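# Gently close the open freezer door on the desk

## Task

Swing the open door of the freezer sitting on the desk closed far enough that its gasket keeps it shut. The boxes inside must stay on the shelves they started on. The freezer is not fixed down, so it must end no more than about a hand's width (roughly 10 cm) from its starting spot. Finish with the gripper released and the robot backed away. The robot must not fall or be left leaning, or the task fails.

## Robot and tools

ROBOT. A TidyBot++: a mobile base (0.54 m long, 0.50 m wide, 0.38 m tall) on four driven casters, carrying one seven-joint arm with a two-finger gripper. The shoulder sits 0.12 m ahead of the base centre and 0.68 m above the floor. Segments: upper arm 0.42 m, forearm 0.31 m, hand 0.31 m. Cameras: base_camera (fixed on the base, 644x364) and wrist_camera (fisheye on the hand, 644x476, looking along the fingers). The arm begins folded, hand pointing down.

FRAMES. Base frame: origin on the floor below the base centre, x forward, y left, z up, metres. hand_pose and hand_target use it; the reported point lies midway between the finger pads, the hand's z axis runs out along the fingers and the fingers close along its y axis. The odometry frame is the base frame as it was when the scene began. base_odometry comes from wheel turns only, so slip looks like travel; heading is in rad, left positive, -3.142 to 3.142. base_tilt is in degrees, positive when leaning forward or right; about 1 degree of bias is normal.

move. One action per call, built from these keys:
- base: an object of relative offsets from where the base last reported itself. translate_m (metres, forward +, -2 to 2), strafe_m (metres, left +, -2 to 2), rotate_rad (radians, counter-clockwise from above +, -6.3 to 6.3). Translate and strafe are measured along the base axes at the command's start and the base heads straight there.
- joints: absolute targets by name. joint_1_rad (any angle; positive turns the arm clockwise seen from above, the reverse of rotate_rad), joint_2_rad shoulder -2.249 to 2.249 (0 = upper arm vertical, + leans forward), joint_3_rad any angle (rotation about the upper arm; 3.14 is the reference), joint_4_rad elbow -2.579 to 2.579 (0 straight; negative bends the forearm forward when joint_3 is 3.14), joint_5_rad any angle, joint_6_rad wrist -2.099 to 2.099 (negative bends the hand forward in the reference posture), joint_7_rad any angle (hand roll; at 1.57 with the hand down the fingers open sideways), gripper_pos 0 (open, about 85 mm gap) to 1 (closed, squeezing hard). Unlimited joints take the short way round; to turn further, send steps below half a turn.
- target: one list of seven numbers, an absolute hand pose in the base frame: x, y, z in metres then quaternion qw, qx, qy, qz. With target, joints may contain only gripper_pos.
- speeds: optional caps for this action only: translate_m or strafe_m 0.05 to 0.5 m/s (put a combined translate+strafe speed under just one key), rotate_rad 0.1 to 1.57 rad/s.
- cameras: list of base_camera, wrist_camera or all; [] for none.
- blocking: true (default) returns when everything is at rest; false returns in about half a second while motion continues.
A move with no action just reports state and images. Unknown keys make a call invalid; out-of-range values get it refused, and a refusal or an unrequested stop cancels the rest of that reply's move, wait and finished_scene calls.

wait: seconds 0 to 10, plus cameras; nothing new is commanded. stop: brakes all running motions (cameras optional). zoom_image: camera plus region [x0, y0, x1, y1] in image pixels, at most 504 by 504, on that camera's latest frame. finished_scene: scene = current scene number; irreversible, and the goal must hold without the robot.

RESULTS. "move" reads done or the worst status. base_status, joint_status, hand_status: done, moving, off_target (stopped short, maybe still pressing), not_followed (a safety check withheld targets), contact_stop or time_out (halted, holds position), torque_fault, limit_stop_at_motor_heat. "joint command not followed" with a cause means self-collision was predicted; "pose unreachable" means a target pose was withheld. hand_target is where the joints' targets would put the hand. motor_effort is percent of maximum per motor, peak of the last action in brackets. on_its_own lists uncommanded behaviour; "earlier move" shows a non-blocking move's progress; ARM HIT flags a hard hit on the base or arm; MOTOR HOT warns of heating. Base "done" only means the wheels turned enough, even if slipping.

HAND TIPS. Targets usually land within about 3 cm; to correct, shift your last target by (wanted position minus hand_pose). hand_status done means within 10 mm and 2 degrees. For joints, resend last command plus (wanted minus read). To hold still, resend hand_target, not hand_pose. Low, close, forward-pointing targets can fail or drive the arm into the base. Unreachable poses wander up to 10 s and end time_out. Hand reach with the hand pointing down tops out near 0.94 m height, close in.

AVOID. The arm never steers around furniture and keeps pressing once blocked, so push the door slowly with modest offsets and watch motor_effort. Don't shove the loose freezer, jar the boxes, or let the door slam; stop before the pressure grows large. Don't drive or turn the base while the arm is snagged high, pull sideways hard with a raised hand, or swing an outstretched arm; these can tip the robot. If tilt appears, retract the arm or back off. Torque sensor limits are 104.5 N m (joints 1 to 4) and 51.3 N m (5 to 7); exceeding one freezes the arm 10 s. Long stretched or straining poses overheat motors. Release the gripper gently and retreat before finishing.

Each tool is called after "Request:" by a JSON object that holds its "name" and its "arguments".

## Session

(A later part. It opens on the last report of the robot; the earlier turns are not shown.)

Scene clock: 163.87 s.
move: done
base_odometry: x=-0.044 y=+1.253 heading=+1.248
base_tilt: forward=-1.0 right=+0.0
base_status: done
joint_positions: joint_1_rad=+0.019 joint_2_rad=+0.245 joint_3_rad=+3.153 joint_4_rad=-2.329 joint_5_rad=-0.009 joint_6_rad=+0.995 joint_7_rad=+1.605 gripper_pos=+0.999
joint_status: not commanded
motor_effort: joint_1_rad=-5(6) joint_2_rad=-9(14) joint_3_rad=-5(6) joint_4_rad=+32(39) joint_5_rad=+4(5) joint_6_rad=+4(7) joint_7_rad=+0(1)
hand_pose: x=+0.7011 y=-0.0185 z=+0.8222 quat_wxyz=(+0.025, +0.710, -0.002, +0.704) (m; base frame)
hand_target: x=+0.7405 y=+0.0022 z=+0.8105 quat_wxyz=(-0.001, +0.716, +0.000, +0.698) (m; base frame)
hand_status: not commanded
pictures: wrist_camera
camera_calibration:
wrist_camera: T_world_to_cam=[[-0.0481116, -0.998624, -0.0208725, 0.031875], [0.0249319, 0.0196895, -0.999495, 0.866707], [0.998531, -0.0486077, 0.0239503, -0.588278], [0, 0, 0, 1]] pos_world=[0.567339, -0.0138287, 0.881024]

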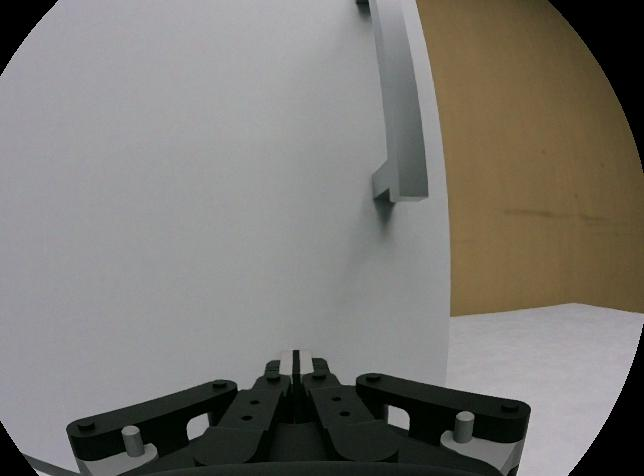

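Request:
{"name": "move", "arguments": {"base": {"translate_m": -0.3}, "cameras": ["wrist_camera"]}}

Request:
{"name": "move", "arguments": {"base": {"strafe_m": -0.55}, "joints": {"joint_1_rad": -0.7}}}

Scene clock: 168.47 s.
move: done
base_odometry: x=-0.139 y=+0.968 heading=+1.249
base_tilt: forward=-0.9 right=+0.0
base_status: done
joint_positions: joint_1_rad=+0.007 joint_2_rad=+0.321 joint_3_rad=+3.146 joint_4_rad=-2.230 joint_5_rad=-0.009 joint_6_rad=+0.995 joint_7_rad=+1.605 gripper_pos=+0.999
joint_status: not commanded
motor_effort: joint_1_rad=+0(5) joint_2_rad=-27(31) joint_3_rad=+0(5) joint_4_rad=+15(31) joint_5_rad=-1(4) joint_6_rad=+8(9) joint_7_rad=+0(1)
hand_pose: x=+0.7380 y=-0.0079 z=+0.8240 quat_wxyz=(+0.018, +0.702, +0.004, +0.712) (m; base frame)
hand_target: x=+0.7405 y=+0.0022 z=+0.8105 quat_wxyz=(-0.001, +0.716, +0.000, +0.698) (m; base frame)
hand_status: not commanded
pictures: wrist_camera
camera_calibration:
wrist_camera: T_world_to_cam=[[-0.0282788, -0.999342, -0.0227148, 0.031155], [0.0467956, 0.0213754, -0.998676, 0.850613], [0.998504, -0.0293043, 0.0461604, -0.642799], [0, 0, 0, 1]] pos_world=[0.602913, -0.00588446, 0.879866]

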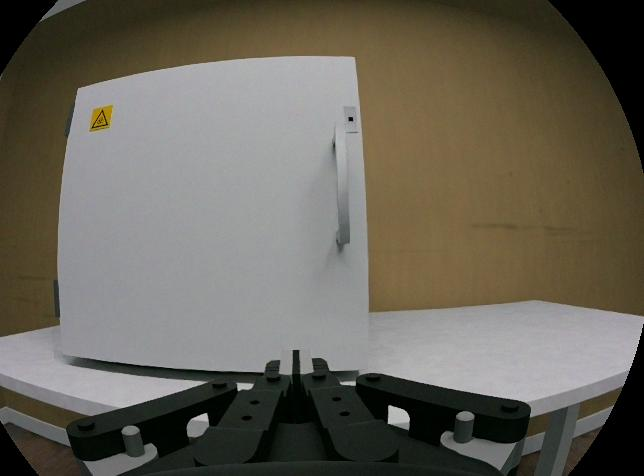

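Scene clock: 171.00 s.
move: done
base_odometry: x=+0.383 y=+0.794 heading=+1.248
base_tilt: forward=-0.9 right=+0.0
base_status: done
joint_positions: joint_1_rad=-0.684 joint_2_rad=+0.321 joint_3_rad=+3.142 joint_4_rad=-2.230 joint_5_rad=-0.009 joint_6_rad=+0.995 joint_7_rad=+1.605 gripper_pos=+0.999
joint_status: all done
motor_effort: joint_1_rad=+0(3) joint_2_rad=-28(29) joint_3_rad=+0(2) joint_4_rad=+15(15) joint_5_rad=+0(2) joint_6_rad=+8(8) joint_7_rad=+0(1)
hand_pose: x=+0.5997 y=+0.3900 z=+0.8240 quat_wxyz=(-0.226, +0.659, +0.243, +0.675) (m; base frame)
hand_target: x=+0.5929 y=+0.4021 z=+0.8105 quat_wxyz=(-0.240, +0.672, +0.245, +0.656) (m; base frame)
hand_status: not commanded
pictures: base_camera, wrist_camera
camera_calibration:
wrist_camera: T_world_to_cam=[[0.617938, -0.785864, -0.0239028, -0.0449352], [0.0215418, 0.0473135, -0.998648, 0.853615], [0.785932, 0.616587, 0.0461657, -0.617465], [0, 0, 0, 1]] pos_world=[0.494664, 0.305021, 0.879892]

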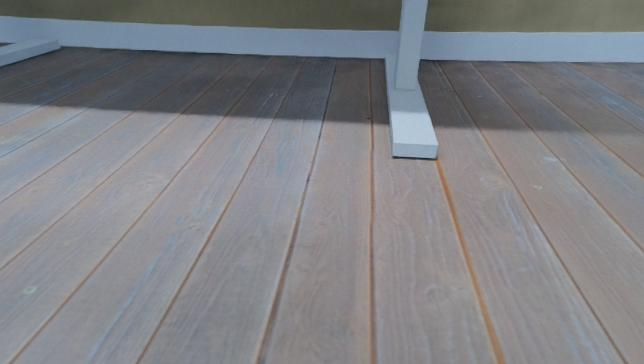

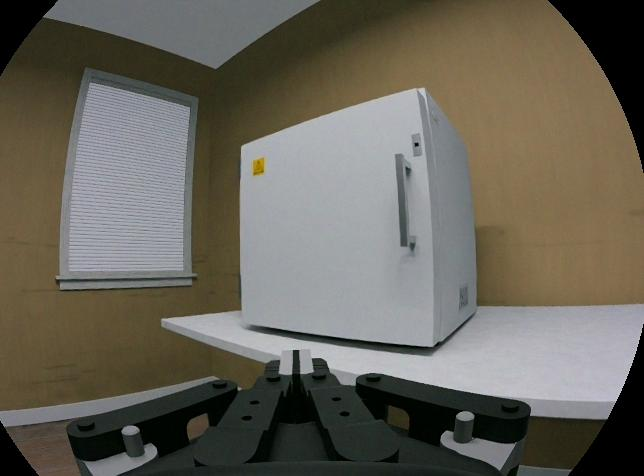

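Request:
{"name": "zoom_image", "arguments": {"camera": "wrist_camera", "region": [380, 70, 500, 200]}}

Request:
{"name": "zoom_image", "arguments": {"camera": "wrist_camera", "region": [380, 230, 500, 360]}}

Scaled by 3.877.

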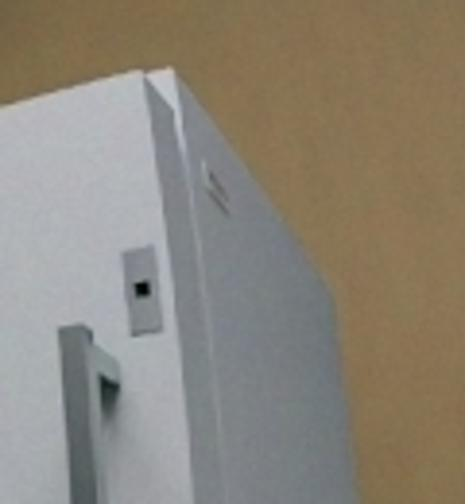

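Scaled by 3.877.

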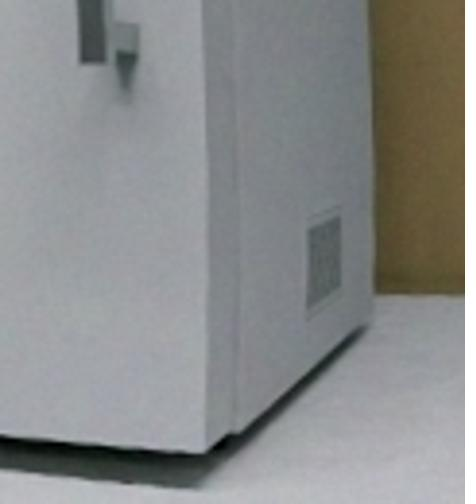

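Request:
{"name": "move", "arguments": {"base": {"translate_m": 0.35, "strafe_m": -0.59}, "joints": {"joint_1_rad": -1.1}}}

Request:
{"name": "zoom_image", "arguments": {"camera": "wrist_camera", "region": [200, 50, 450, 350]}}

Scene clock: 185.87 s.
move: done
base_odometry: x=+1.053 y=+0.939 heading=+1.248
base_tilt: forward=-0.9 right=+0.0
base_status: done
joint_positions: joint_1_rad=-1.086 joint_2_rad=+0.321 joint_3_rad=+3.139 joint_4_rad=-2.230 joint_5_rad=-0.009 joint_6_rad=+0.995 joint_7_rad=+1.605 gripper_pos=+0.999
joint_status: all done
motor_effort: joint_1_rad=+0(3) joint_2_rad=-28(29) joint_3_rad=+0(2) joint_4_rad=+15(15) joint_5_rad=-1(2) joint_6_rad=+8(8) joint_7_rad=+0(1)
hand_pose: x=+0.4067 y=+0.5480 z=+0.8240 quat_wxyz=(-0.358, +0.597, +0.370, +0.615) (m; base frame)
hand_target: x=+0.3989 y=+0.5549 z=+0.8105 quat_wxyz=(-0.366, +0.610, +0.374, +0.595) (m; base frame)
hand_status: not commanded
pictures: base_camera, wrist_camera
camera_calibration:
wrist_camera: T_world_to_cam=[[0.87807, -0.477876, -0.0250345, -0.0751197], [0.000100695, 0.0524998, -0.998621, 0.856163], [0.478532, 0.876857, 0.0461466, -0.580832], [0, 0, 0, 1]] pos_world=[0.343821, 0.42846, 0.879906]

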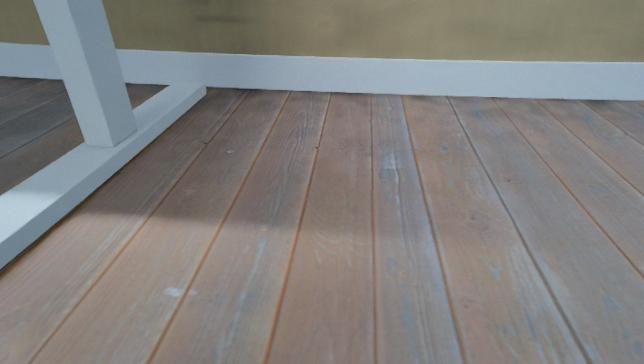

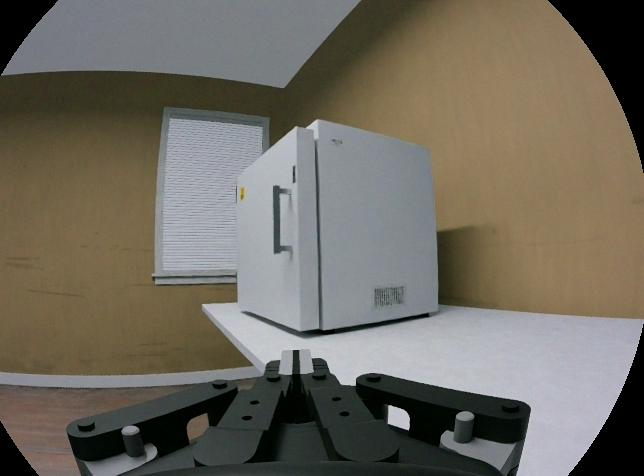

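Scaled by 1.680.

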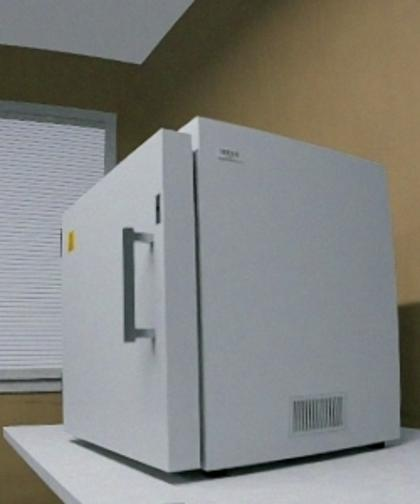

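Request:
{"name": "zoom_image", "arguments": {"camera": "wrist_camera", "region": [280, 110, 350, 200]}}

Request:
{"name": "zoom_image", "arguments": {"camera": "wrist_camera", "region": [280, 260, 350, 350]}}

Scaled by 5.600.

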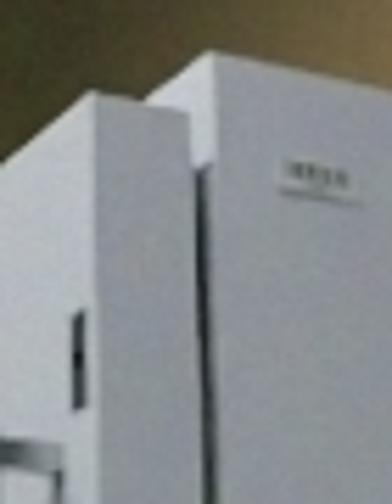

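Scaled by 5.600.

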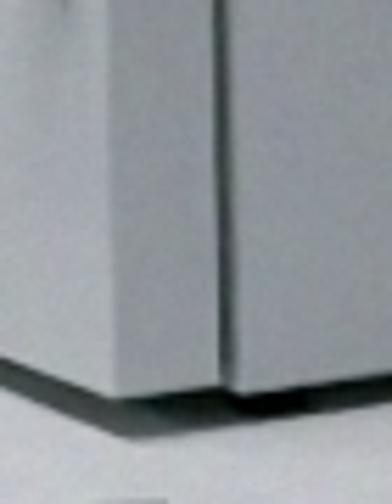

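Request:
{"name": "move", "arguments": {"base": {"translate_m": -0.1, "strafe_m": 1.2}, "joints": {"joint_1_rad": 0.0, "joint_2_rad": 0.0, "joint_4_rad": -0.4, "joint_6_rad": -1.9}}}

Scene clock: 200.77 s.
move: done
base_odometry: x=-0.117 y=+1.225 heading=+1.248
base_tilt: forward=-0.9 right=+0.0
base_status: done
joint_positions: joint_1_rad=-0.018 joint_2_rad=+0.002 joint_3_rad=+3.139 joint_4_rad=-0.423 joint_5_rad=-0.009 joint_6_rad=-1.843 joint_7_rad=+1.605 gripper_pos=+0.999
joint_status: all done
motor_effort: joint_1_rad=+0(2) joint_2_rad=-12(33) joint_3_rad=+0(1) joint_4_rad=+11(23) joint_5_rad=-1(1) joint_6_rad=+6(9) joint_7_rad=+1(1)
hand_pose: x=+0.4877 y=+0.0117 z=+1.1894 quat_wxyz=(-0.001, +0.905, +0.028, +0.424) (m; base frame)
hand_target: x=+0.4735 y=+0.0019 z=+1.1847 quat_wxyz=(+0.000, +0.913, +0.000, +0.408) (m; base frame)
hand_status: not commanded
pictures: base_camera, wrist_camera
camera_calibration:
wrist_camera: T_world_to_cam=[[0.00924496, -0.999885, -0.0120547, 0.0209543], [-0.616039, 0.00380074, -0.787706, 1.29939], [0.787661, 0.0147085, -0.615933, 0.480666], [0, 0, 0, 1]] pos_world=[0.421677, 0.00894332, 1.31985]

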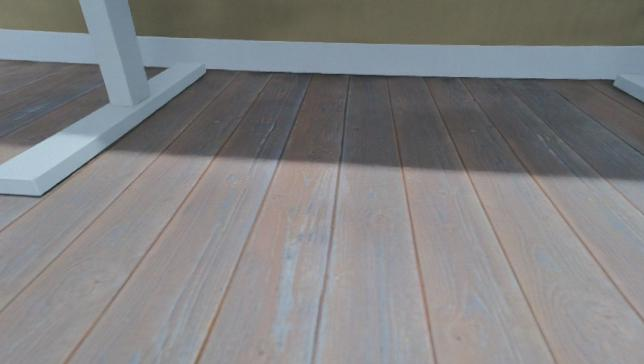

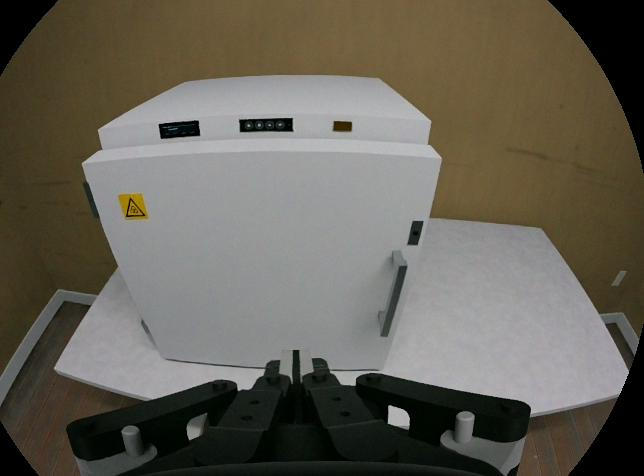

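Request:
{"name": "zoom_image", "arguments": {"camera": "wrist_camera", "region": [80, 100, 270, 220]}}

Request:
{"name": "zoom_image", "arguments": {"camera": "wrist_camera", "region": [260, 100, 450, 220]}}

Scaled by 2.653.

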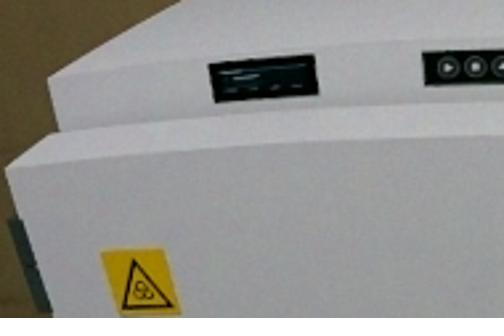

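Scaled by 2.653.

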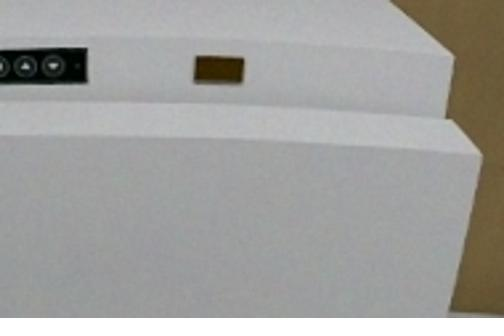

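Request:
{"name": "finished_scene", "arguments": {"scene": 1}}

The scene is finished: the task was done.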